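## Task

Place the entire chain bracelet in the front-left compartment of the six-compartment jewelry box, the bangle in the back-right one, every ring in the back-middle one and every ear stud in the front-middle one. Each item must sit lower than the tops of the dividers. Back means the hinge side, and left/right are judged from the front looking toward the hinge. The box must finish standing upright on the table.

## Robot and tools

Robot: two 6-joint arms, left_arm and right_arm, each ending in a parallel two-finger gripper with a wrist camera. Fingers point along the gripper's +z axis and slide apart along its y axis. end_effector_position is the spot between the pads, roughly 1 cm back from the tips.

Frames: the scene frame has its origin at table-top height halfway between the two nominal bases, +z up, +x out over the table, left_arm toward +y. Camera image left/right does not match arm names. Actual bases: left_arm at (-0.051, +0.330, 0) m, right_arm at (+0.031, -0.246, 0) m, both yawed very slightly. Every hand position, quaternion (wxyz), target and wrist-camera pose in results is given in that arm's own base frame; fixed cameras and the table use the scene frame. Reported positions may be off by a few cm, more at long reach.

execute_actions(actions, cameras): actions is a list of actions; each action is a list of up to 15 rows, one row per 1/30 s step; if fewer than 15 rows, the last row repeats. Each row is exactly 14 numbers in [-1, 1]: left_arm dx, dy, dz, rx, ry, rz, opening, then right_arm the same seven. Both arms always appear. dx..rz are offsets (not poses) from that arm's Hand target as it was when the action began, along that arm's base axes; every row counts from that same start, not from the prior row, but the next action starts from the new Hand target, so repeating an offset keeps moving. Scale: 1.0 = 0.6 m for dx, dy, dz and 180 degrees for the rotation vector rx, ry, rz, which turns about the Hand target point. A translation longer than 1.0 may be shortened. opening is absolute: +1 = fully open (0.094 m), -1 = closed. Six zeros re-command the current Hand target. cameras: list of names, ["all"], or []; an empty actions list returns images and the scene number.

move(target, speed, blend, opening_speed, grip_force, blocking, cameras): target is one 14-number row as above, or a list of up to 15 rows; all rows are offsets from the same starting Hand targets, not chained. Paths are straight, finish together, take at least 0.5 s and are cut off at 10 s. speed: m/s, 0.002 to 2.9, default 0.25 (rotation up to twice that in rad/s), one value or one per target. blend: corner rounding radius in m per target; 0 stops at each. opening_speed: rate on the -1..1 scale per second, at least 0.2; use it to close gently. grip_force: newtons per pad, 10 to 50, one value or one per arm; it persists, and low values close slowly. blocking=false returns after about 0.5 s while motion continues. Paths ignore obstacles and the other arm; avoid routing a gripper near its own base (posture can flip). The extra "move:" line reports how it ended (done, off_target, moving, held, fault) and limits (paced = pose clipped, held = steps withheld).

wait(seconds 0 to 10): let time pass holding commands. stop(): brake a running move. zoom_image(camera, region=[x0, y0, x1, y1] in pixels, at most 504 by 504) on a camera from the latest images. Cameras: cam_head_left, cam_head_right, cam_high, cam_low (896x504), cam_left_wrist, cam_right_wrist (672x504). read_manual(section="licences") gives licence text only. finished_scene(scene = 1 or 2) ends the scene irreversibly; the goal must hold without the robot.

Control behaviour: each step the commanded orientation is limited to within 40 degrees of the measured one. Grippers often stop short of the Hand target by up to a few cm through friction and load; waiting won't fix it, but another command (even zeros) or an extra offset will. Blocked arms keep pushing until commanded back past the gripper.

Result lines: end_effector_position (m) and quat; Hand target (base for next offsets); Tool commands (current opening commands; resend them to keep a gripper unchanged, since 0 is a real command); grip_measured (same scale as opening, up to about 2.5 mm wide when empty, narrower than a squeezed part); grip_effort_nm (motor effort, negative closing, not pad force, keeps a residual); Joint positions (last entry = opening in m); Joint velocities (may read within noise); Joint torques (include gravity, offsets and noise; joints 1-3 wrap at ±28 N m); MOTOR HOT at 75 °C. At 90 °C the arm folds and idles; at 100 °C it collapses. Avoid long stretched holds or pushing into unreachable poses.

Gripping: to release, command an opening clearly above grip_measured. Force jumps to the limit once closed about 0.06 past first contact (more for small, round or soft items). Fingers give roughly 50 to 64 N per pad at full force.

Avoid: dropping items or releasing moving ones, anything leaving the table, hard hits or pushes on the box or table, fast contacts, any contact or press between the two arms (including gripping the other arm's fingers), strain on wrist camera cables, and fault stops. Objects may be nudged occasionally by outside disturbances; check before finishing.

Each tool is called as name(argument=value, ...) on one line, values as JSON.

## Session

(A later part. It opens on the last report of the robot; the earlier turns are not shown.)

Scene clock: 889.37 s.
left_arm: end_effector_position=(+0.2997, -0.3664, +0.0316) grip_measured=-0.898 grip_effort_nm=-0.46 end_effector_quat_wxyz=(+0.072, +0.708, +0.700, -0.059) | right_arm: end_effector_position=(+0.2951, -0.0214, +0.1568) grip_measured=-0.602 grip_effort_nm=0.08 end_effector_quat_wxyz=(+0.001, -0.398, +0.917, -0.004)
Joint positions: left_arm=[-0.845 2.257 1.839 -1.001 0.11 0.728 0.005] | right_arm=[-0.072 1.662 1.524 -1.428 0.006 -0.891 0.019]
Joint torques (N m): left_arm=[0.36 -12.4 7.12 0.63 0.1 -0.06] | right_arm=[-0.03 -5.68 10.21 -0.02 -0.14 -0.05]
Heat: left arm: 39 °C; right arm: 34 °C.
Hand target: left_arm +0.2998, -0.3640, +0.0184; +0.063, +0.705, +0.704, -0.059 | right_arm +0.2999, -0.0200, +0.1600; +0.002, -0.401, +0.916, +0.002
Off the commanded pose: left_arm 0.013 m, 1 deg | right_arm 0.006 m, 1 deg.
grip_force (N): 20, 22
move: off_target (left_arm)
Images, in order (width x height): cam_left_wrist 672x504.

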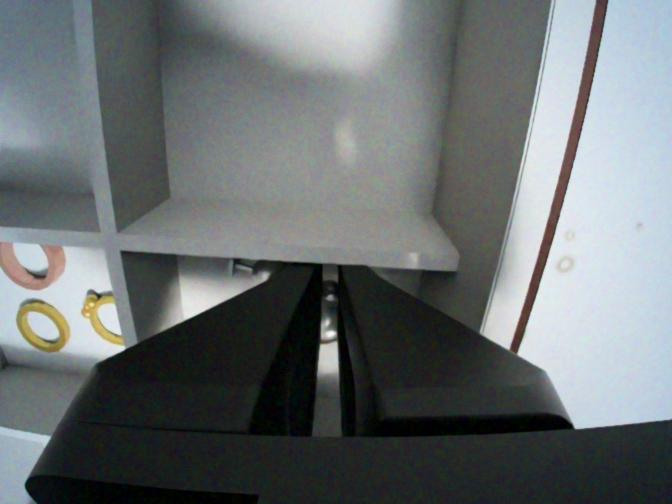

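move(target=[0, 0, 0, 0, 0, 0, -0.77, 0, 0, 0, 0, 0, 0, -0.6], speed=0.04, opening_speed=0.3, cameras=["cam_left_wrist"])

Scene clock: 895.43 s.
left_arm: end_effector_position=(+0.3011, -0.3663, +0.0316) grip_measured=-0.772 grip_effort_nm=0.14 end_effector_quat_wxyz=(+0.074, +0.708, +0.700, -0.056) | right_arm: end_effector_position=(+0.2951, -0.0214, +0.1568) grip_measured=-0.602 grip_effort_nm=0.09 end_effector_quat_wxyz=(+0.001, -0.398, +0.917, -0.004)
Joint positions: left_arm=[-0.845 2.257 1.839 -0.998 0.104 0.728 0.011] | right_arm=[-0.072 1.662 1.524 -1.428 0.006 -0.891 0.019]
Joint torques (N m): left_arm=[0.35 -12.46 7.12 0.63 0.15 -0.05] | right_arm=[-0.05 -5.68 10.21 -0.02 -0.14 -0.04]
Heat: left arm: 39 °C; right arm: 34 °C.
Hand target: left_arm +0.2998, -0.3640, +0.0184; +0.063, +0.705, +0.704, -0.059 | right_arm +0.2999, -0.0200, +0.1600; +0.002, -0.401, +0.916, +0.002
Off the commanded pose: left_arm 0.013 m, 1 deg | right_arm 0.006 m, 1 deg.
grip_force (N): 20, 22
move: off_target (left_arm)
Images, in order (width x height): cam_left_wrist 672x504.

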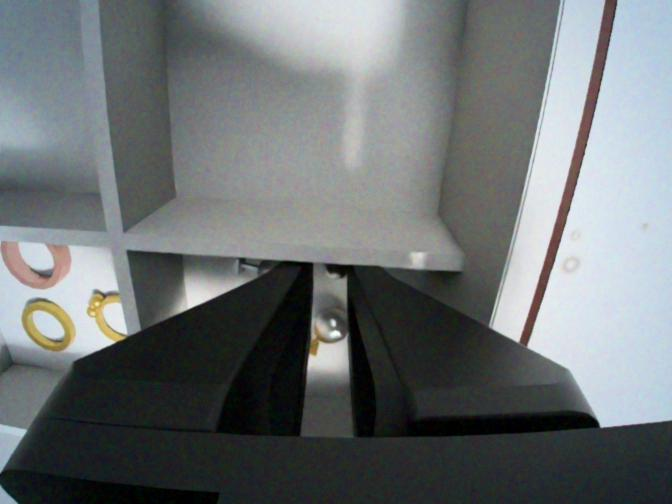

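move(target=[0.003, 0, 0.2, 0, 0, 0, -0.77, 0, 0, 0, 0, 0, 0, -0.6], speed=0.1, cameras=["cam_left_wrist"])

Scene clock: 902.40 s.
left_arm: end_effector_position=(+0.2995, -0.3645, +0.1514) grip_measured=-0.772 grip_effort_nm=0.14 end_effector_quat_wxyz=(+0.081, +0.708, +0.700, -0.057) | right_arm: end_effector_position=(+0.2951, -0.0214, +0.1568) grip_measured=-0.602 grip_effort_nm=0.08 end_effector_quat_wxyz=(+0.001, -0.398, +0.917, -0.004)
Joint positions: left_arm=[-0.845 2.266 2.332 -1.467 0.104 0.728 0.011] | right_arm=[-0.072 1.662 1.524 -1.428 0.006 -0.891 0.019]
Joint torques (N m): left_arm=[0.65 -10.71 10 0.39 0.15 -0.01] | right_arm=[-0.01 -5.71 10.22 -0.02 -0.14 -0.05]
Heat: left arm: 39 °C; right arm: 34 °C.
Hand target: left_arm +0.3016, -0.3641, +0.1383; +0.063, +0.705, +0.704, -0.059 | right_arm +0.2999, -0.0200, +0.1600; +0.002, -0.401, +0.916, +0.002
Off the commanded pose: left_arm 0.013 m, 2 deg | right_arm 0.006 m, 1 deg.
grip_force (N): 20, 22
move: off_target (left_arm)
Images, in order (width x height): cam_left_wrist 672x504.

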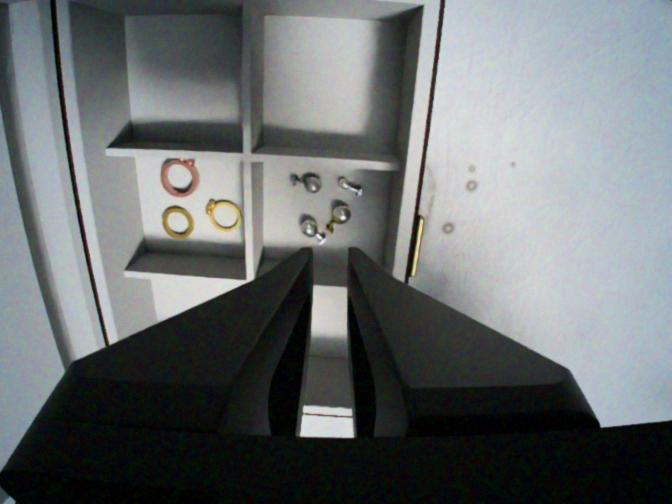

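move(target=[[-0.0277, 0.2402, 0.0112, 0.0125, 0.0134, 0.15, -0.77, 0, 0, 0, 0, 0, 0, -0.6], [-0.0377, 0.6368, -0.0888, 0.0418, 0.0446, 0.4991, -0.66, 0, 0, 0, 0, 0, 0, -0.6]], speed=0.3, blend=[0.04, 0], cameras=["cam_left_wrist"])

Scene clock: 981.97 s.
left_arm: end_effector_position=(+0.2803, +0.0163, +0.0854) grip_measured=-0.662 grip_effort_nm=0.14 end_effector_quat_wxyz=(-0.004, +0.003, +1.000, -0.005) | right_arm: end_effector_position=(+0.2951, -0.0214, +0.1568) grip_measured=-0.602 grip_effort_nm=0.08 end_effector_quat_wxyz=(+0.001, -0.398, +0.917, -0.004)
Joint positions: left_arm=[0.06 1.628 1.204 -1.155 0.008 0.067 0.016] | right_arm=[-0.072 1.662 1.524 -1.428 0.006 -0.891 0.019]
Joint torques (N m): left_arm=[0.2 -9.18 6.84 0.27 -0.09 -0.05] | right_arm=[-0.03 -5.7 10.22 -0.01 -0.14 -0.05]
Heat: left arm: 38 °C; right arm: 34 °C.
Hand target: left_arm +0.2790, +0.0180, +0.0851; +0.000, -0.001, +1.000, +0.000 | right_arm +0.2999, -0.0200, +0.1600; +0.002, -0.401, +0.916, +0.002
Off the commanded pose: left_arm 0.002 m, 1 deg | right_arm 0.006 m, 1 deg.
grip_force (N): 20, 22
move: done
Images, in order (width x height): cam_left_wrist 672x504.

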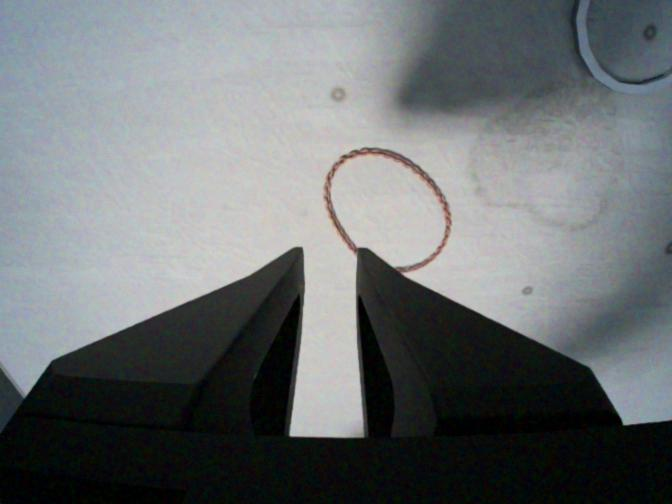

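move(target=[-0.0042, 0.0058, -0.1483, 0, 0, 0, -0.66, 0, 0, 0, 0, 0, 0, -0.6], speed=0.07, cameras=["cam_left_wrist"])

Scene clock: 994.90 s.
left_arm: end_effector_position=(+0.2764, +0.0183, +0.0135) grip_measured=-0.662 grip_effort_nm=0.13 end_effector_quat_wxyz=(+0.004, +0.000, +1.000, -0.004) | right_arm: end_effector_position=(+0.2951, -0.0214, +0.1568) grip_measured=-0.602 grip_effort_nm=0.09 end_effector_quat_wxyz=(+0.001, -0.398, +0.917, -0.004)
Joint positions: left_arm=[0.068 1.691 0.97 -0.843 0.008 0.067 0.016] | right_arm=[-0.072 1.662 1.524 -1.428 0.006 -0.891 0.019]
Joint torques (N m): left_arm=[0.61 -5.03 4.7 0.83 -0.05 0.06] | right_arm=[-0.02 -5.68 10.21 -0.01 -0.14 -0.04]
Heat: left arm: 37 °C; right arm: 34 °C.
Hand target: left_arm +0.2765, +0.0216, -0.0039; +0.000, -0.001, +1.000, +0.000 | right_arm +0.2999, -0.0200, +0.1600; +0.002, -0.401, +0.916, +0.002
Off the commanded pose: left_arm 0.018 m, 1 deg | right_arm 0.006 m, 1 deg.
grip_force (N): 20, 22
move: off_target (left_arm)
Images, in order (width x height): cam_left_wrist 672x504.

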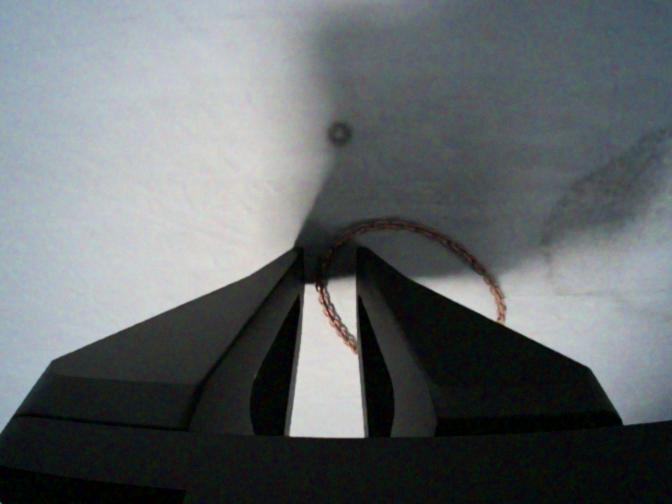

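move(target=[0, 0, 0, 0, 0, 0, -1, 0, 0, 0, 0, 0, 0, -0.6], speed=0.04, grip_force=[25, 22], opening_speed=0.3, cameras=["cam_left_wrist"])

Scene clock: 1004.97 s.
left_arm: end_effector_position=(+0.2809, +0.0186, +0.0136) grip_measured=-0.957 grip_effort_nm=-0.52 end_effector_quat_wxyz=(+0.013, +0.000, +1.000, -0.003) | right_arm: end_effector_position=(+0.2951, -0.0214, +0.1568) grip_measured=-0.602 grip_effort_nm=0.08 end_effector_quat_wxyz=(+0.001, -0.398, +0.917, -0.004)
Joint positions: left_arm=[0.068 1.691 0.97 -0.825 0.008 0.067 0.002] | right_arm=[-0.072 1.662 1.524 -1.428 0.006 -0.891 0.019]
Joint torques (N m): left_arm=[0.53 -5.16 4.66 0.67 -0.07 0.11] | right_arm=[-0.03 -5.7 10.24 -0.01 -0.14 -0.04]
Heat: left arm: 36 °C; right arm: 34 °C.
Hand target: left_arm +0.2765, +0.0215, -0.0039; +0.000, -0.001, +1.000, +0.000 | right_arm +0.2999, -0.0200, +0.1600; +0.002, -0.401, +0.916, +0.002
Off the commanded pose: left_arm 0.018 m, 2 deg | right_arm 0.006 m, 1 deg.
grip_force (N): 25, 22
move: off_target (left_arm)
Images, in order (width x height): cam_left_wrist 672x504.

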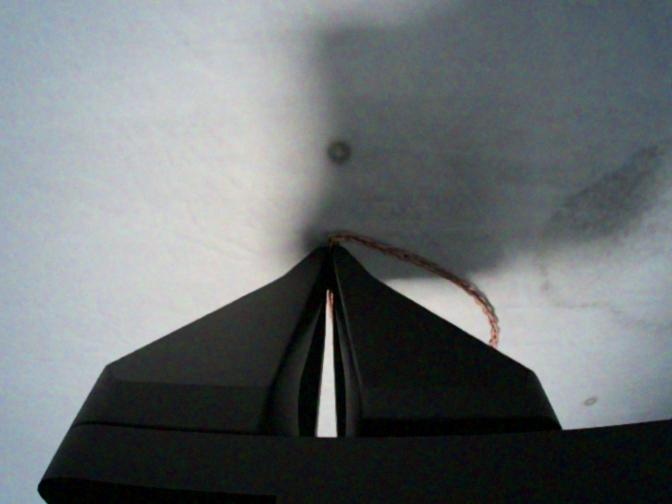

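move(target=[0.0042, -0.0058, 0.18, 0, 0, 0, -1, 0, 0, 0, 0, 0, 0, -0.6], speed=0.08, cameras=["cam_left_wrist", "cam_low"])

Scene clock: 1028.77 s.
left_arm: end_effector_position=(+0.2754, +0.0183, +0.0927) grip_measured=-0.960 grip_effort_nm=-0.55 end_effector_quat_wxyz=(-0.017, -0.001, +1.000, -0.005) | right_arm: end_effector_position=(+0.2951, -0.0214, +0.1568) grip_measured=-0.602 grip_effort_nm=0.09 end_effector_quat_wxyz=(+0.001, -0.398, +0.917, -0.004)
Joint positions: left_arm=[0.068 1.63 1.234 -1.209 0.008 0.067 0.002] | right_arm=[-0.072 1.662 1.524 -1.428 0.006 -0.891 0.019]
Joint torques (N m): left_arm=[-0.51 -10.35 10.03 -0.03 -0.04 -0.05] | right_arm=[-0.06 -5.7 10.22 -0.02 -0.15 -0.05]
Heat: left arm: 34 °C; right arm: 34 °C.
Hand target: left_arm +0.2789, +0.0181, +0.1041; +0.000, -0.001, +1.000, +0.000 | right_arm +0.2999, -0.0200, +0.1600; +0.002, -0.401, +0.916, +0.002
Off the commanded pose: left_arm 0.012 m, 2 deg | right_arm 0.006 m, 1 deg.
grip_force (N): 25, 22
move: off_target (left_arm)
Images, in order (width x height): cam_low 896x504, cam_left_wrist 672x504.

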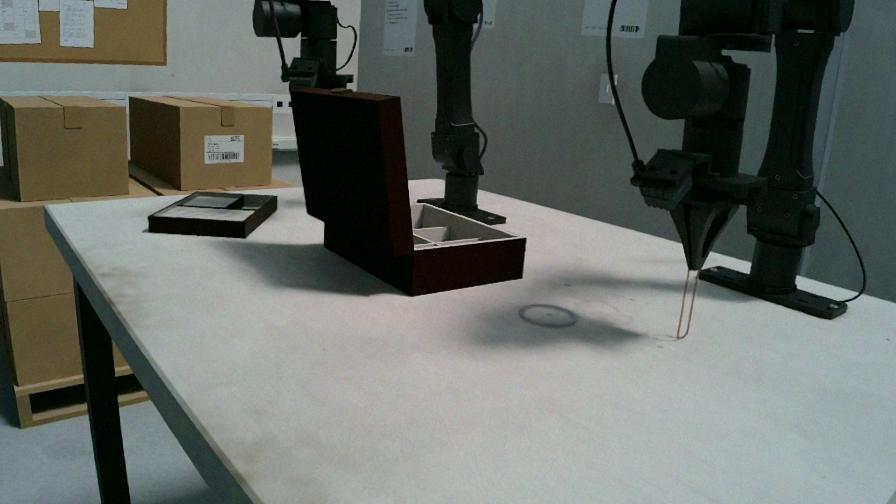

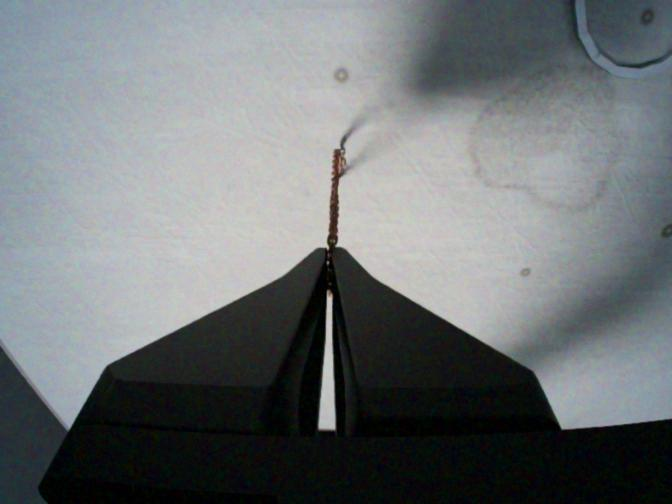

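move(target=[0.0018, -0.0635, 0.2182, 0, -0.0833, 0, -1, 0, 0, 0, 0, 0, 0, -0.6], speed=0.12, cameras=["cam_left_wrist", "cam_low"])

Scene clock: 1040.03 s.
left_arm: end_effector_position=(+0.2822, -0.0209, +0.2256) grip_measured=-0.960 grip_effort_nm=-0.55 end_effector_quat_wxyz=(+0.119, +0.001, +0.993, -0.004) | right_arm: end_effector_position=(+0.2951, -0.0214, +0.1568) grip_measured=-0.602 grip_effort_nm=0.08 end_effector_quat_wxyz=(+0.001, -0.398, +0.917, -0.004)
Joint positions: left_arm=[-0.084 1.448 1.567 -1.451 -0.011 -0.081 0.002] | right_arm=[-0.072 1.662 1.524 -1.428 0.006 -0.891 0.019]
Joint torques (N m): left_arm=[-0.53 -7.99 10.14 0.5 -0.15 -0.07] | right_arm=[-0.05 -5.7 10.24 -0.02 -0.14 -0.04]
Heat: left arm: 35 °C; right arm: 35 °C.
Hand target: left_arm +0.2800, -0.0201, +0.2350; +0.131, -0.001, +0.991, +0.000 | right_arm +0.2999, -0.0200, +0.1600; +0.002, -0.401, +0.916, +0.002
Off the commanded pose: left_arm 0.010 m, 1 deg | right_arm 0.006 m, 1 deg.
grip_force (N): 25, 22
move: done
Images, in order (width x height): cam_low 896x504, cam_left_wrist 672x504.

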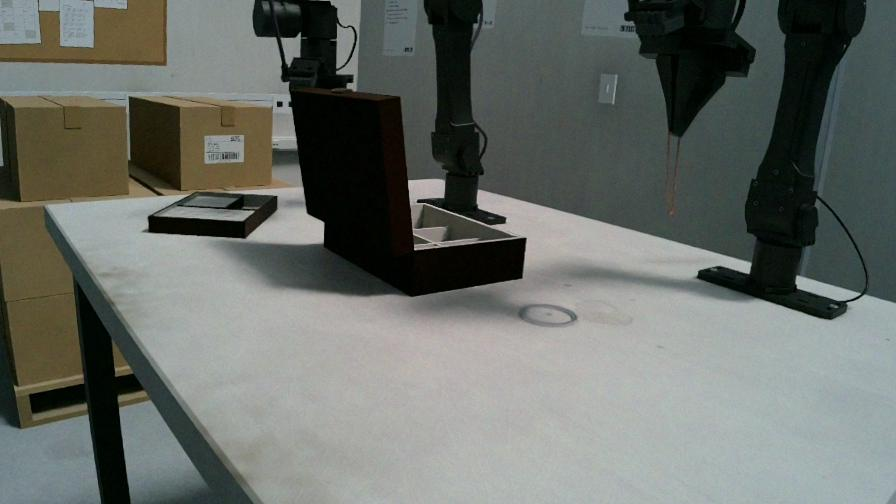

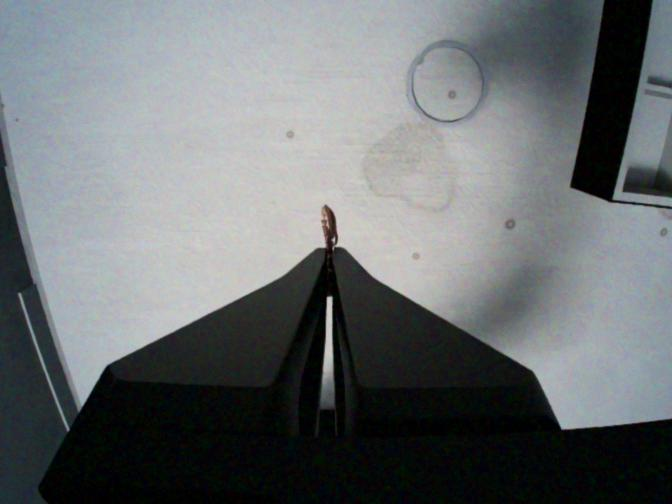

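move(target=[0.0567, -0.4375, -0.05, -0.052, 0.0203, -0.0307, -1, 0, 0, 0, 0, 0, 0, -0.6], speed=0.14, cameras=["cam_left_wrist", "cam_high"])

Scene clock: 1052.43 s.
left_arm: end_effector_position=(+0.3126, -0.2794, +0.2106) grip_measured=-0.960 grip_effort_nm=-0.55 end_effector_quat_wxyz=(+0.108, +0.039, +0.989, -0.091) | right_arm: end_effector_position=(+0.2951, -0.0214, +0.1568) grip_measured=-0.602 grip_effort_nm=0.08 end_effector_quat_wxyz=(+0.001, -0.398, +0.917, -0.004)
Joint positions: left_arm=[-0.731 1.926 2.03 -1.391 0.003 -0.652 0.002] | right_arm=[-0.072 1.662 1.524 -1.428 0.006 -0.891 0.019]
Joint torques (N m): left_arm=[0.03 -8.87 10.67 0.61 0.09 -0.07] | right_arm=[-0.02 -5.7 10.19 -0.01 -0.15 -0.04]
Heat: left arm: 36 °C; right arm: 35 °C.
Hand target: left_arm +0.3142, -0.2825, +0.2049; +0.098, +0.036, +0.991, -0.087 | right_arm +0.2999, -0.0200, +0.1600; +0.002, -0.401, +0.916, +0.002
Off the commanded pose: left_arm 0.007 m, 1 deg | right_arm 0.006 m, 1 deg.
grip_force (N): 25, 22
move: done
Images, in order (width x height): cam_high 896x504, cam_left_wrist 672x504.

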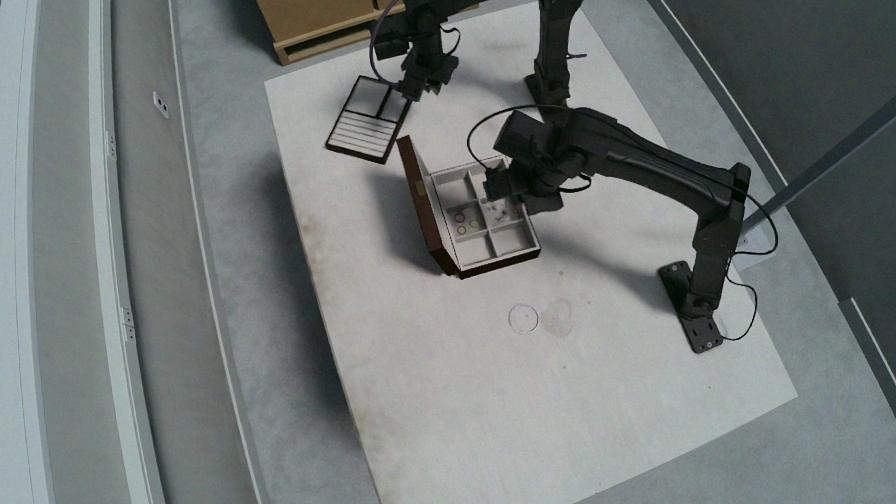

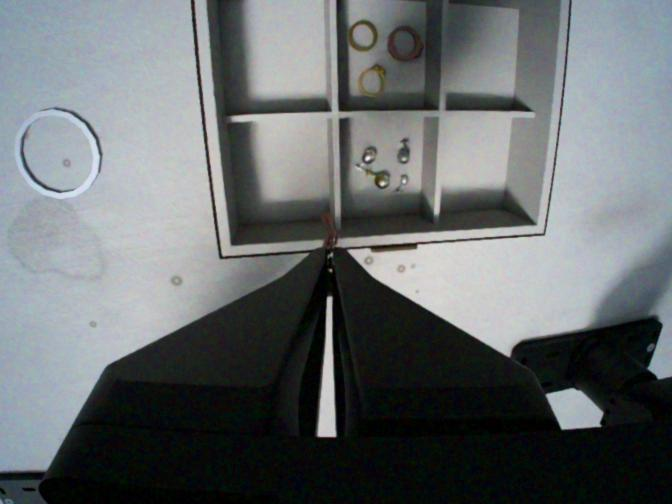

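move(target=[0.019, 0.0215, -0.1248, 0.0348, 0.0338, 0.001, -1, 0, 0, 0, 0, 0, 0, -0.6], speed=0.08, cameras=["cam_left_wrist"])

Scene clock: 1084.43 s.
left_arm: end_effector_position=(+0.3235, -0.2710, +0.1453) grip_measured=-0.960 grip_effort_nm=-0.55 end_effector_quat_wxyz=(+0.056, +0.035, +0.997, -0.046) | right_arm: end_effector_position=(+0.2951, -0.0214, +0.1568) grip_measured=-0.602 grip_effort_nm=0.08 end_effector_quat_wxyz=(+0.001, -0.398, +0.917, -0.004)
Joint positions: left_arm=[-0.699 2.029 1.939 -1.337 0.003 -0.63 0.002] | right_arm=[-0.072 1.662 1.524 -1.428 0.006 -0.891 0.019]
Joint torques (N m): left_arm=[0.53 -9.7 7.58 0.53 0.02 0.1] | right_arm=[-0.05 -5.74 10.21 -0.02 -0.14 -0.05]
Heat: left arm: 37 °C; right arm: 35 °C.
Hand target: left_arm +0.3255, -0.2696, +0.1302; +0.044, +0.035, +0.998, -0.035 | right_arm +0.2999, -0.0200, +0.1600; +0.002, -0.401, +0.916, +0.002
Off the commanded pose: left_arm 0.015 m, 2 deg | right_arm 0.006 m, 1 deg.
grip_force (N): 25, 22
move: off_target (left_arm)
Images, in order (width x height): cam_left_wrist 672x504.

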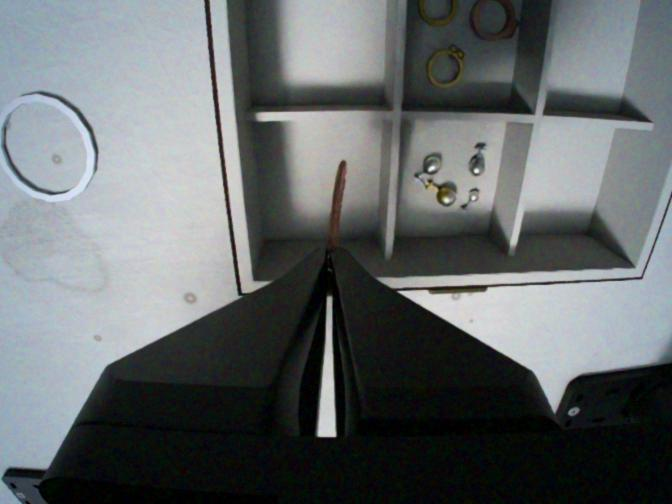

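wait(seconds=0.5, cameras=["cam_left_wrist"])

Scene clock: 1103.10 s.
left_arm: end_effector_position=(+0.3235, -0.2710, +0.1453) grip_measured=-0.960 grip_effort_nm=-0.55 end_effector_quat_wxyz=(+0.056, +0.035, +0.997, -0.046) | right_arm: end_effector_position=(+0.2951, -0.0214, +0.1568) grip_measured=-0.602 grip_effort_nm=0.08 end_effector_quat_wxyz=(+0.001, -0.398, +0.917, -0.004)
Joint positions: left_arm=[-0.699 2.029 1.939 -1.336 0.003 -0.629 0.002] | right_arm=[-0.072 1.662 1.524 -1.428 0.006 -0.891 0.019]
Joint torques (N m): left_arm=[0.53 -9.74 7.49 0.55 0.02 0.08] | right_arm=[-0.03 -5.71 10.19 -0.02 -0.14 -0.05]
Heat: left arm: 36 °C; right arm: 35 °C.
Hand target: left_arm +0.3255, -0.2696, +0.1302; +0.044, +0.036, +0.998, -0.035 | right_arm +0.2999, -0.0200, +0.1600; +0.002, -0.401, +0.916, +0.002
Tool commands: left_gripper/opening=-1.0 right_gripper/opening=-0.6
Off the commanded pose: left_arm 0.015 m, 2 deg | right_arm 0.006 m, 1 deg.
grip_force (N): 25, 22
wait: 0.50 s; at rest from the start
Images, in order (width x height): cam_left_wrist 672x504.

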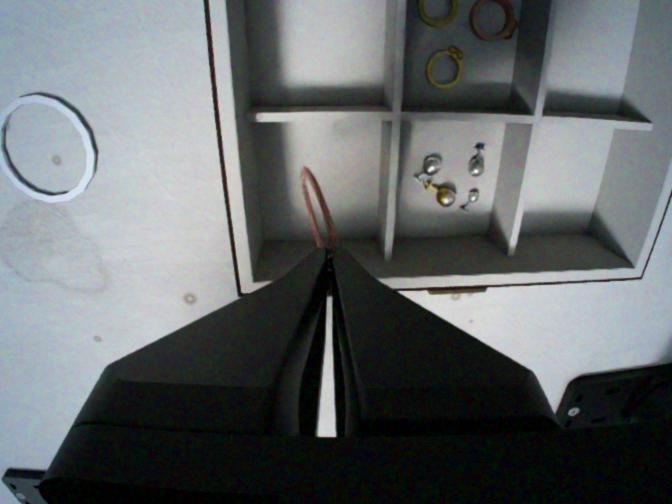

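move(target=[-0.0018, 0.0017, -0.0917, 0.0232, 0.0272, 0.0008, -1, 0, 0, 0, 0, 0, 0, -0.6], speed=0.05, cameras=["cam_left_wrist"])

Scene clock: 1115.10 s.
left_arm: end_effector_position=(+0.3240, -0.2714, +0.0924) grip_measured=-0.960 grip_effort_nm=-0.55 end_effector_quat_wxyz=(+0.014, +0.035, +0.999, -0.012) | right_arm: end_effector_position=(+0.2951, -0.0214, +0.1568) grip_measured=-0.602 grip_effort_nm=0.09 end_effector_quat_wxyz=(+0.001, -0.398, +0.917, -0.004)
Joint positions: left_arm=[-0.699 2.136 1.901 -1.299 0.003 -0.629 0.002] | right_arm=[-0.072 1.662 1.524 -1.428 0.006 -0.891 0.019]
Joint torques (N m): left_arm=[0.47 -10.19 7.19 0.32 0.01 0.08] | right_arm=[-0.03 -5.71 10.19 -0.02 -0.14 -0.05]
Heat: left arm: 36 °C; right arm: 35 °C.
Hand target: left_arm +0.3245, -0.2686, +0.0752; +0.000, +0.034, +0.999, +0.000 | right_arm +0.2999, -0.0200, +0.1600; +0.002, -0.401, +0.916, +0.002
Off the commanded pose: left_arm 0.017 m, 2 deg | right_arm 0.006 m, 1 deg.
grip_force (N): 25, 22
move: off_target (left_arm)
Images, in order (width x height): cam_left_wrist 672x504.

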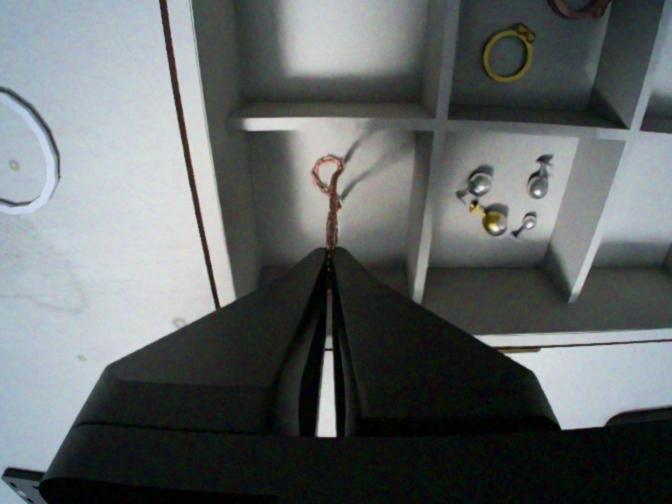

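move(target=[-0.001, 0.0, -0.062, 0, 0, 0, -1, 0, 0, 0, 0, 0, 0, -0.6], speed=0.04, cameras=["cam_left_wrist"])

Scene clock: 1120.90 s.
left_arm: end_effector_position=(+0.3249, -0.2722, +0.0557) grip_measured=-0.960 grip_effort_nm=-0.55 end_effector_quat_wxyz=(+0.014, +0.035, +0.999, -0.013) | right_arm: end_effector_position=(+0.2951, -0.0214, +0.1568) grip_measured=-0.602 grip_effort_nm=0.09 end_effector_quat_wxyz=(+0.001, -0.398, +0.917, -0.004)
Joint positions: left_arm=[-0.699 2.151 1.778 -1.16 0.003 -0.629 0.002] | right_arm=[-0.072 1.662 1.524 -1.428 0.006 -0.891 0.019]
Joint torques (N m): left_arm=[0.31 -10.21 7.25 0.32 -0.02 0.04] | right_arm=[-0.05 -5.71 10.21 -0.02 -0.14 -0.04]
Heat: left arm: 36 °C; right arm: 35 °C.
Hand target: left_arm +0.3238, -0.2686, +0.0379; +0.000, +0.034, +0.999, +0.000 | right_arm +0.2999, -0.0200, +0.1600; +0.002, -0.401, +0.916, +0.002
Off the commanded pose: left_arm 0.018 m, 2 deg | right_arm 0.006 m, 1 deg.
grip_force (N): 25, 22
move: off_target (left_arm)
Images, in order (width x height): cam_left_wrist 672x504.

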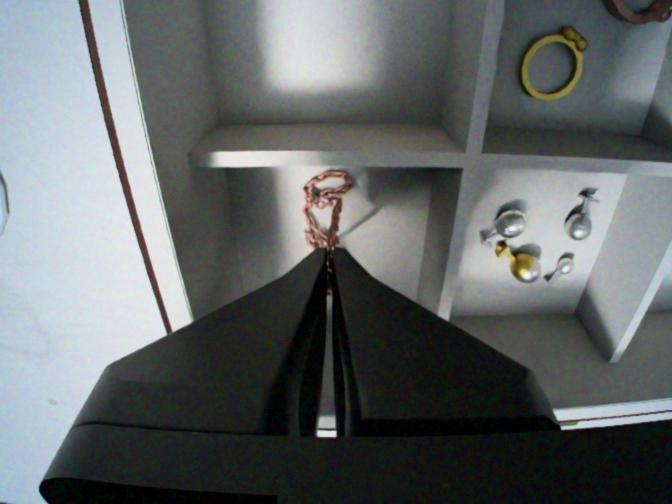

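move(target=[-0.002, 0.0, -0.0233, 0, 0, 0, -1, 0, 0, 0, 0, 0, 0, -0.6], speed=0.04, cameras=["cam_left_wrist"])

Scene clock: 1129.93 s.
left_arm: end_effector_position=(+0.3251, -0.2723, +0.0425) grip_measured=-0.960 grip_effort_nm=-0.55 end_effector_quat_wxyz=(+0.015, +0.035, +0.999, -0.013) | right_arm: end_effector_position=(+0.2951, -0.0214, +0.1568) grip_measured=-0.602 grip_effort_nm=0.08 end_effector_quat_wxyz=(+0.001, -0.398, +0.917, -0.004)
Joint positions: left_arm=[-0.699 2.157 1.736 -1.109 0.003 -0.629 0.002] | right_arm=[-0.072 1.662 1.524 -1.428 0.006 -0.891 0.019]
Joint torques (N m): left_arm=[0.28 -10.22 7.15 0.35 -0.02 0] | right_arm=[-0.03 -5.68 10.21 -0.02 -0.15 -0.05]
Heat: left arm: 36 °C; right arm: 35 °C.
Hand target: left_arm +0.3227, -0.2686, +0.0239; +0.000, +0.034, +0.999, +0.000 | right_arm +0.2999, -0.0200, +0.1600; +0.002, -0.401, +0.916, +0.002
Off the commanded pose: left_arm 0.019 m, 2 deg | right_arm 0.006 m, 1 deg.
grip_force (N): 25, 22
move: off_target (left_arm)
Images, in order (width x height): cam_left_wrist 672x504.

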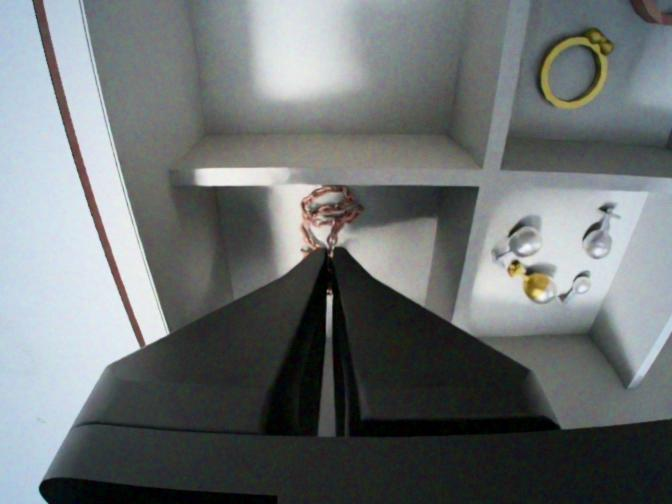

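move(target=[0, 0, 0, 0, 0, 0, -0.65, 0, 0, 0, 0, 0, 0, -0.6], speed=0.04, opening_speed=0.3, cameras=["cam_left_wrist"])

Scene clock: 1138.07 s.
left_arm: end_effector_position=(+0.3251, -0.2724, +0.0425) grip_measured=-0.652 grip_effort_nm=0.14 end_effector_quat_wxyz=(+0.015, +0.035, +0.999, -0.014) | right_arm: end_effector_position=(+0.2951, -0.0214, +0.1568) grip_measured=-0.602 grip_effort_nm=0.08 end_effector_quat_wxyz=(+0.001, -0.398, +0.917, -0.004)
Joint positions: left_arm=[-0.699 2.157 1.736 -1.109 0.003 -0.629 0.016] | right_arm=[-0.072 1.662 1.524 -1.428 0.006 -0.891 0.019]
Joint torques (N m): left_arm=[0.14 -10.09 7.06 0.32 -0.04 0.06] | right_arm=[-0.02 -5.7 10.19 -0.02 -0.14 -0.05]
Heat: left arm: 36 °C; right arm: 35 °C.
Hand target: left_arm +0.3227, -0.2686, +0.0239; +0.000, +0.034, +0.999, +0.000 | right_arm +0.2999, -0.0200, +0.1600; +0.002, -0.401, +0.916, +0.002
Off the commanded pose: left_arm 0.019 m, 2 deg | right_arm 0.006 m, 1 deg.
grip_force (N): 25, 22
move: off_target (left_arm)
Images, in order (width x height): cam_left_wrist 672x504.

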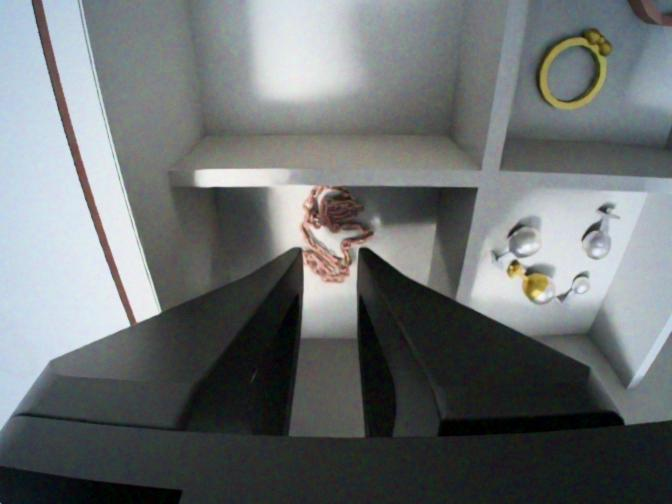

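move(target=[0, 0, 0.177, -0.0143, -0.017, 0, -0.65, 0, 0, 0, 0, 0, 0, -0.6], speed=0.1, cameras=["cam_left_wrist"])

Scene clock: 1146.00 s.
left_arm: end_effector_position=(+0.3209, -0.2688, +0.1130) grip_measured=-0.652 grip_effort_nm=0.14 end_effector_quat_wxyz=(+0.012, +0.035, +0.999, -0.011) | right_arm: end_effector_position=(+0.2951, -0.0214, +0.1568) grip_measured=-0.602 grip_effort_nm=0.08 end_effector_quat_wxyz=(+0.001, -0.398, +0.917, -0.004)
Joint positions: left_arm=[-0.699 2.127 1.968 -1.38 0.003 -0.629 0.016] | right_arm=[-0.072 1.662 1.524 -1.428 0.006 -0.891 0.019]
Joint torques (N m): left_arm=[0.16 -15.76 10.13 0.09 -0.02 0.05] | right_arm=[-0.06 -5.72 10.24 -0.02 -0.15 -0.04]
Heat: left arm: 36 °C; right arm: 35 °C.
Hand target: left_arm +0.3227, -0.2686, +0.1302; +0.027, +0.034, +0.999, -0.022 | right_arm +0.2999, -0.0200, +0.1600; +0.002, -0.401, +0.916, +0.002
Off the commanded pose: left_arm 0.017 m, 2 deg | right_arm 0.006 m, 1 deg.
grip_force (N): 25, 22
move: off_target (left_arm)
Images, in order (width x height): cam_left_wrist 672x504.

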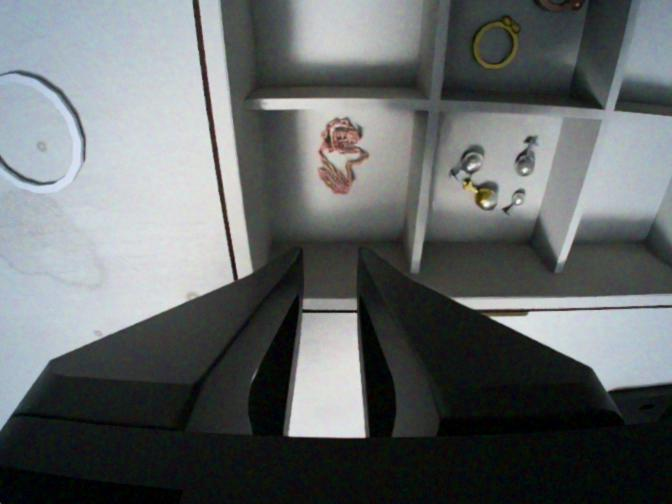

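move(target=[[0.0038, 0.1143, 0.033, 0.008, 0.0005, -0.17, -0.65, 0, 0, 0, 0, 0, 0, -0.6], [0.0888, 0.2443, -0.0503, 0.0245, 0.0016, -0.5002, -0.4, 0, 0, 0, 0, 0, 0, -0.6]], speed=0.25, blend=[0.03, 0], cameras=["cam_left_wrist"])

Scene clock: 1208.93 s.
left_arm: end_effector_position=(+0.3780, -0.1246, +0.1170) grip_measured=-0.402 grip_effort_nm=0.14 end_effector_quat_wxyz=(+0.021, +0.730, +0.683, +0.009) | right_arm: end_effector_position=(+0.2951, -0.0214, +0.1568) grip_measured=-0.602 grip_effort_nm=0.08 end_effector_quat_wxyz=(+0.001, -0.398, +0.917, -0.004)
Joint positions: left_arm=[-0.319 2.02 1.823 -1.328 0.004 1.318 0.028] | right_arm=[-0.072 1.662 1.524 -1.428 0.006 -0.891 0.019]
Joint torques (N m): left_arm=[0.35 -9.31 6.86 0.28 -0.01 0.08] | right_arm=[-0.02 -5.7 10.21 -0.02 -0.14 -0.04]
Heat: left arm: 38 °C; right arm: 35 °C.
Hand target: left_arm +0.3760, -0.1221, +0.1001; +0.001, +0.731, +0.682, +0.000 | right_arm +0.2999, -0.0200, +0.1600; +0.002, -0.401, +0.916, +0.002
Off the commanded pose: left_arm 0.017 m, 3 deg | right_arm 0.006 m, 1 deg.
grip_force (N): 25, 22
move: off_target (left_arm); target 2's new opening was sent with left_arm's hand 0.017 m and 3 deg from that target
Images, in order (width x height): cam_left_wrist 672x504.

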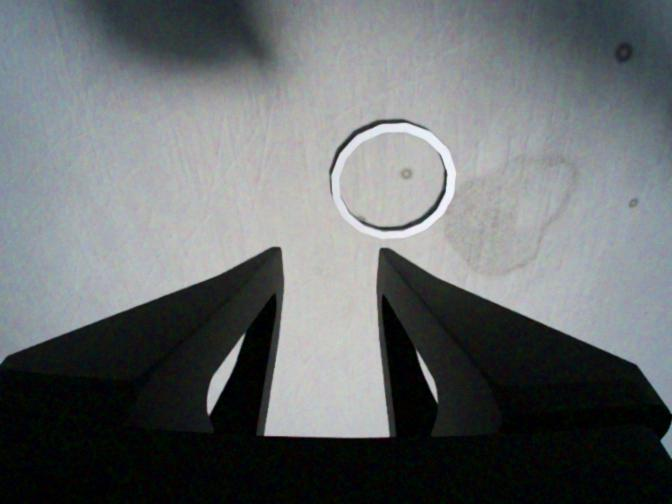

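move(target=[0.0023, 0.0075, -0.0917, 0, 0, 0, -0.4, 0, 0, 0, 0, 0, 0, -0.6], speed=0.1, cameras=["cam_left_wrist"])

Scene clock: 1238.47 s.
left_arm: end_effector_position=(+0.3795, -0.1213, +0.0593) grip_measured=-0.402 grip_effort_nm=0.14 end_effector_quat_wxyz=(+0.017, +0.731, +0.682, +0.007) | right_arm: end_effector_position=(+0.2951, -0.0214, +0.1568) grip_measured=-0.602 grip_effort_nm=0.09 end_effector_quat_wxyz=(+0.001, -0.398, +0.917, -0.004)
Joint positions: left_arm=[-0.31 2.047 1.634 -1.121 0.004 1.329 0.028] | right_arm=[-0.072 1.662 1.524 -1.428 0.006 -0.891 0.019]
Joint torques (N m): left_arm=[0.55 -9.63 7.38 0.32 -0.04 0.11] | right_arm=[-0.02 -5.7 10.21 -0.03 -0.15 -0.05]
Heat: left arm: 36 °C; right arm: 35 °C.
Hand target: left_arm +0.3772, -0.1176, +0.0450; +0.000, +0.731, +0.682, +0.000 | right_arm +0.2999, -0.0200, +0.1600; +0.002, -0.401, +0.916, +0.002
Off the commanded pose: left_arm 0.015 m, 2 deg | right_arm 0.006 m, 1 deg.
grip_force (N): 25, 22
move: off_target (left_arm)
Images, in order (width x height): cam_left_wrist 672x504.

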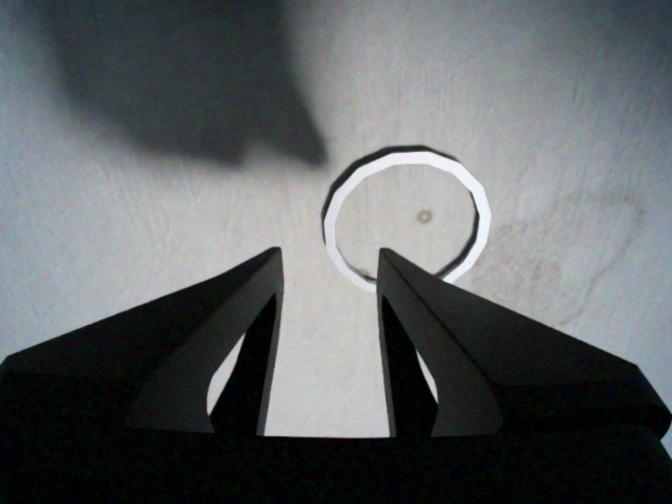

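move(target=[0.0037, 0.0062, -0.07, 0, 0, 0, -0.4, 0, 0, 0, 0, 0, 0, -0.6], speed=0.06, cameras=["cam_left_wrist"])

Scene clock: 1251.70 s.
left_arm: end_effector_position=(+0.3843, -0.1184, +0.0191) grip_measured=-0.402 grip_effort_nm=0.14 end_effector_quat_wxyz=(+0.019, +0.731, +0.682, +0.009) | right_arm: end_effector_position=(+0.2951, -0.0214, +0.1568) grip_measured=-0.602 grip_effort_nm=0.08 end_effector_quat_wxyz=(+0.001, -0.398, +0.917, -0.004)
Joint positions: left_arm=[-0.3 2.094 1.54 -0.975 0.003 1.34 0.028] | right_arm=[-0.072 1.662 1.524 -1.428 0.006 -0.891 0.019]
Joint torques (N m): left_arm=[0.61 -9.65 6.93 0.32 -0.03 0.1] | right_arm=[-0.06 -5.7 10.22 -0.02 -0.15 -0.04]
Heat: left arm: 36 °C; right arm: 35 °C.
Hand target: left_arm +0.3794, -0.1138, +0.0029; +0.000, +0.731, +0.682, +0.000 | right_arm +0.2999, -0.0200, +0.1600; +0.002, -0.401, +0.916, +0.002
Off the commanded pose: left_arm 0.017 m, 2 deg | right_arm 0.006 m, 1 deg.
grip_force (N): 25, 22
move: off_target (left_arm)
Images, in order (width x height): cam_left_wrist 672x504.

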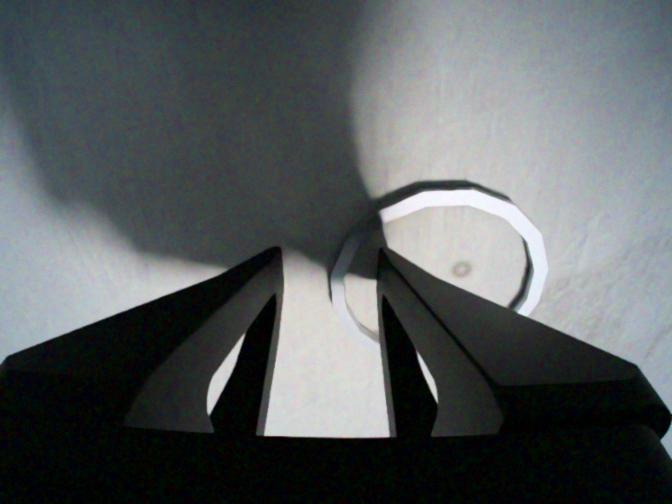

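move(target=[0, 0, 0, 0, 0, 0, -1, 0, 0, 0, 0, 0, 0, -0.6], speed=0.04, opening_speed=0.3, cameras=["cam_left_wrist"])

Scene clock: 1261.27 s.
left_arm: end_effector_position=(+0.3844, -0.1184, +0.0191) grip_measured=-0.930 grip_effort_nm=-0.54 end_effector_quat_wxyz=(+0.019, +0.731, +0.682, +0.009) | right_arm: end_effector_position=(+0.2951, -0.0214, +0.1568) grip_measured=-0.602 grip_effort_nm=0.09 end_effector_quat_wxyz=(+0.001, -0.398, +0.917, -0.004)
Joint positions: left_arm=[-0.3 2.094 1.54 -0.975 0.003 1.34 0.003] | right_arm=[-0.072 1.662 1.524 -1.428 0.006 -0.891 0.019]
Joint torques (N m): left_arm=[0.57 -9.62 6.93 0.3 -0.01 0.08] | right_arm=[-0.05 -5.71 10.18 -0.02 -0.15 -0.04]
Heat: left arm: 35 °C; right arm: 35 °C.
Hand target: left_arm +0.3794, -0.1138, +0.0029; +0.000, +0.732, +0.682, +0.000 | right_arm +0.2999, -0.0200, +0.1600; +0.002, -0.401, +0.916, +0.002
Off the commanded pose: left_arm 0.018 m, 2 deg | right_arm 0.006 m, 1 deg.
grip_force (N): 25, 22
move: off_target (left_arm)
Images, in order (width x height): cam_left_wrist 672x504.

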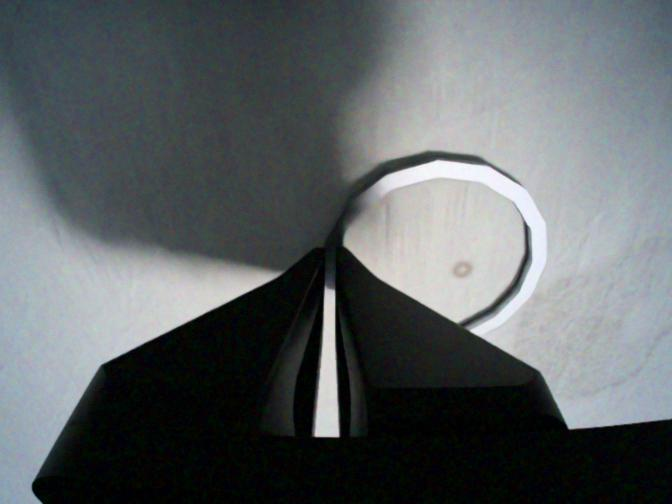

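move(target=[[0.0077, -0.007, 0.2118, 0, 0, 0, -1, 0, 0, 0, 0, 0, 0, -0.6], [-0.0073, -0.1937, 0.2702, -0.1175, -0.1229, -0.0228, -1, 0, 0, 0, 0, 0, 0, -0.6]], speed=[0.12, 0.15], blend=[0.03, 0], cameras=["cam_left_wrist", "cam_low"])

Scene clock: 1322.43 s.
left_arm: end_effector_position=(+0.3815, -0.2278, +0.1551) grip_measured=-0.930 grip_effort_nm=-0.55 end_effector_quat_wxyz=(+0.250, +0.732, +0.634, +0.021) | right_arm: end_effector_position=(+0.2951, -0.0214, +0.1568) grip_measured=-0.602 grip_effort_nm=0.09 end_effector_quat_wxyz=(+0.001, -0.398, +0.917, -0.004)
Joint positions: left_arm=[-0.485 1.778 1.529 -0.832 0.138 1.194 0.003] | right_arm=[-0.072 1.662 1.524 -1.428 0.006 -0.891 0.019]
Joint torques (N m): left_arm=[-0.35 -13.83 7.76 1.1 0.29 -0.06] | right_arm=[-0.06 -5.68 10.18 -0.01 -0.14 -0.04]
Heat: left arm: 35 °C; right arm: 36 °C.
Hand target: left_arm +0.3751, -0.2300, +0.1651; +0.264, +0.729, +0.631, +0.015 | right_arm +0.2999, -0.0200, +0.1600; +0.002, -0.401, +0.916, +0.002
Off the commanded pose: left_arm 0.012 m, 2 deg | right_arm 0.006 m, 1 deg.
grip_force (N): 25, 22
move: off_target (left_arm)
Images, in order (width x height): cam_low 896x504, cam_left_wrist 672x504.

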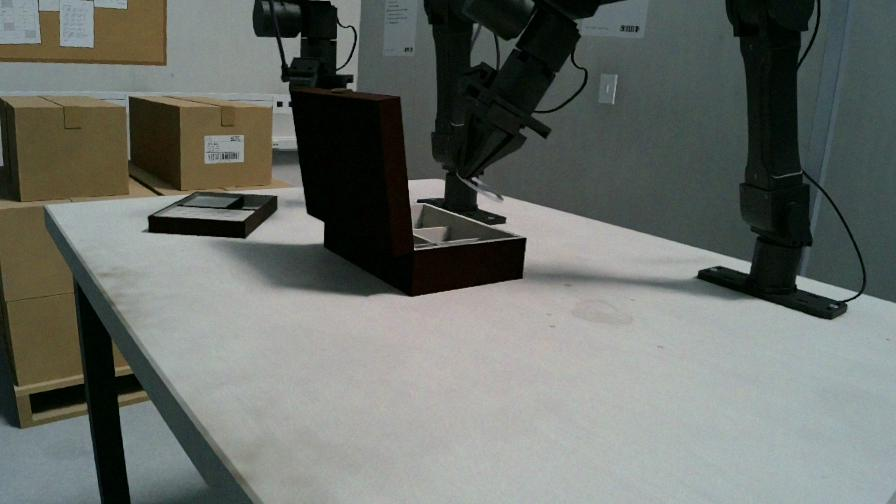

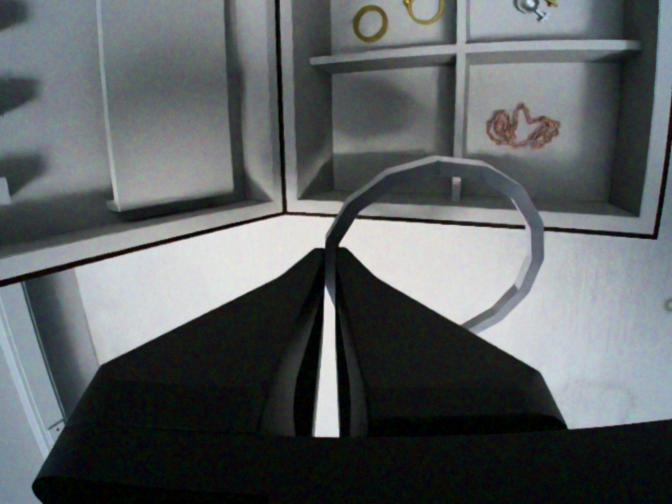

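move(target=[0.045, -0.3167, -0.0167, 0, 0, 0, -1, 0, 0, 0, 0, 0, 0, -0.6], speed=0.15, cameras=["cam_left_wrist", "cam_high", "cam_head_left"])

Scene clock: 1332.10 s.
left_arm: end_effector_position=(+0.3989, -0.4195, +0.1716) grip_measured=-0.930 grip_effort_nm=-0.55 end_effector_quat_wxyz=(+0.281, +0.729, +0.624, +0.015) | right_arm: end_effector_position=(+0.2951, -0.0214, +0.1568) grip_measured=-0.602 grip_effort_nm=0.08 end_effector_quat_wxyz=(+0.001, -0.398, +0.917, -0.004)
Joint positions: left_arm=[-0.813 2.333 2.386 -1.054 -0.001 0.915 0.003] | right_arm=[-0.072 1.662 1.524 -1.428 0.006 -0.891 0.019]
Joint torques (N m): left_arm=[0.14 -11.63 11.69 1.07 -0.02 -0.04] | right_arm=[-0.06 -5.68 10.24 0 -0.15 -0.05]
Heat: left arm: 35 °C; right arm: 36 °C.
Hand target: left_arm +0.4021, -0.4199, +0.1550; +0.264, +0.729, +0.631, +0.015 | right_arm +0.2999, -0.0200, +0.1600; +0.002, -0.401, +0.916, +0.002
Off the commanded pose: left_arm 0.017 m, 2 deg | right_arm 0.006 m, 1 deg.
grip_force (N): 25, 22
move: off_target (left_arm)
Images, in order (width x height): cam_head_left 896x504, cam_high 896x504, cam_left_wrist 672x504.

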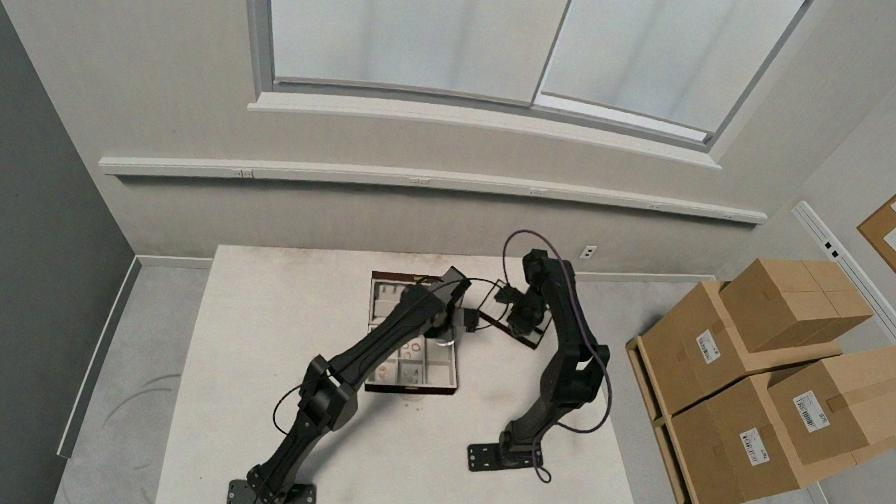

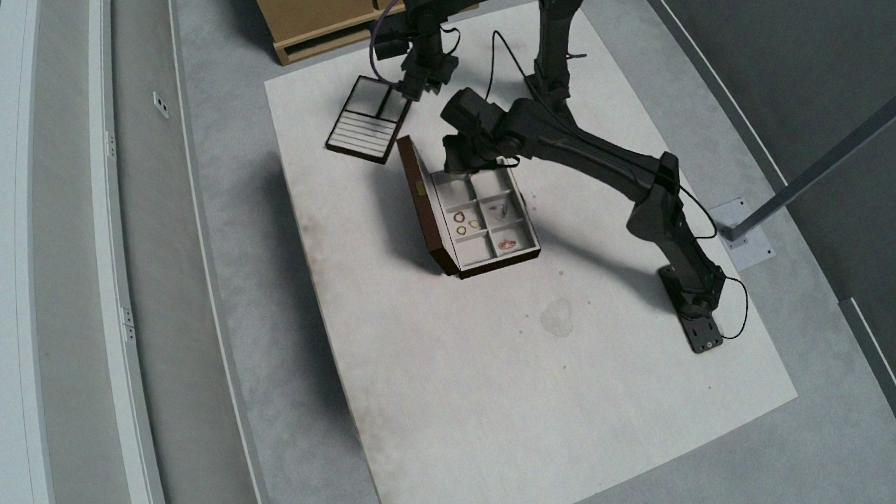

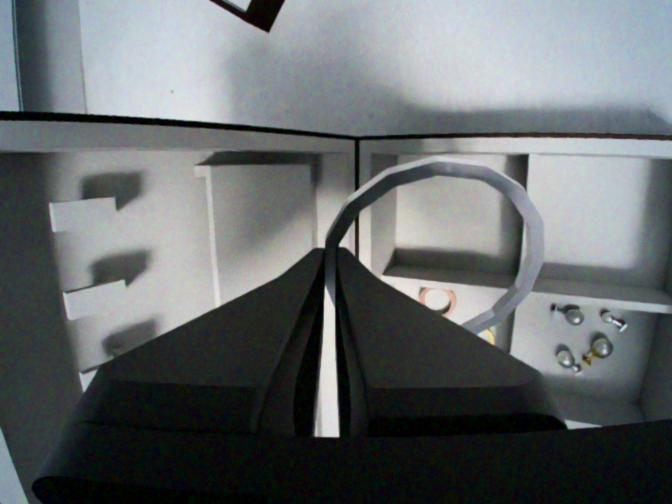

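zoom_image(camera="cam_left_wrist", region=[320, 110, 672, 400])

Scaled by 1.432 from the camera's 672x504 image, which has a finer 960x720 frame.

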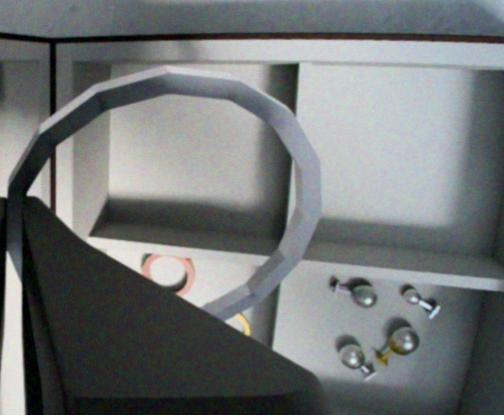

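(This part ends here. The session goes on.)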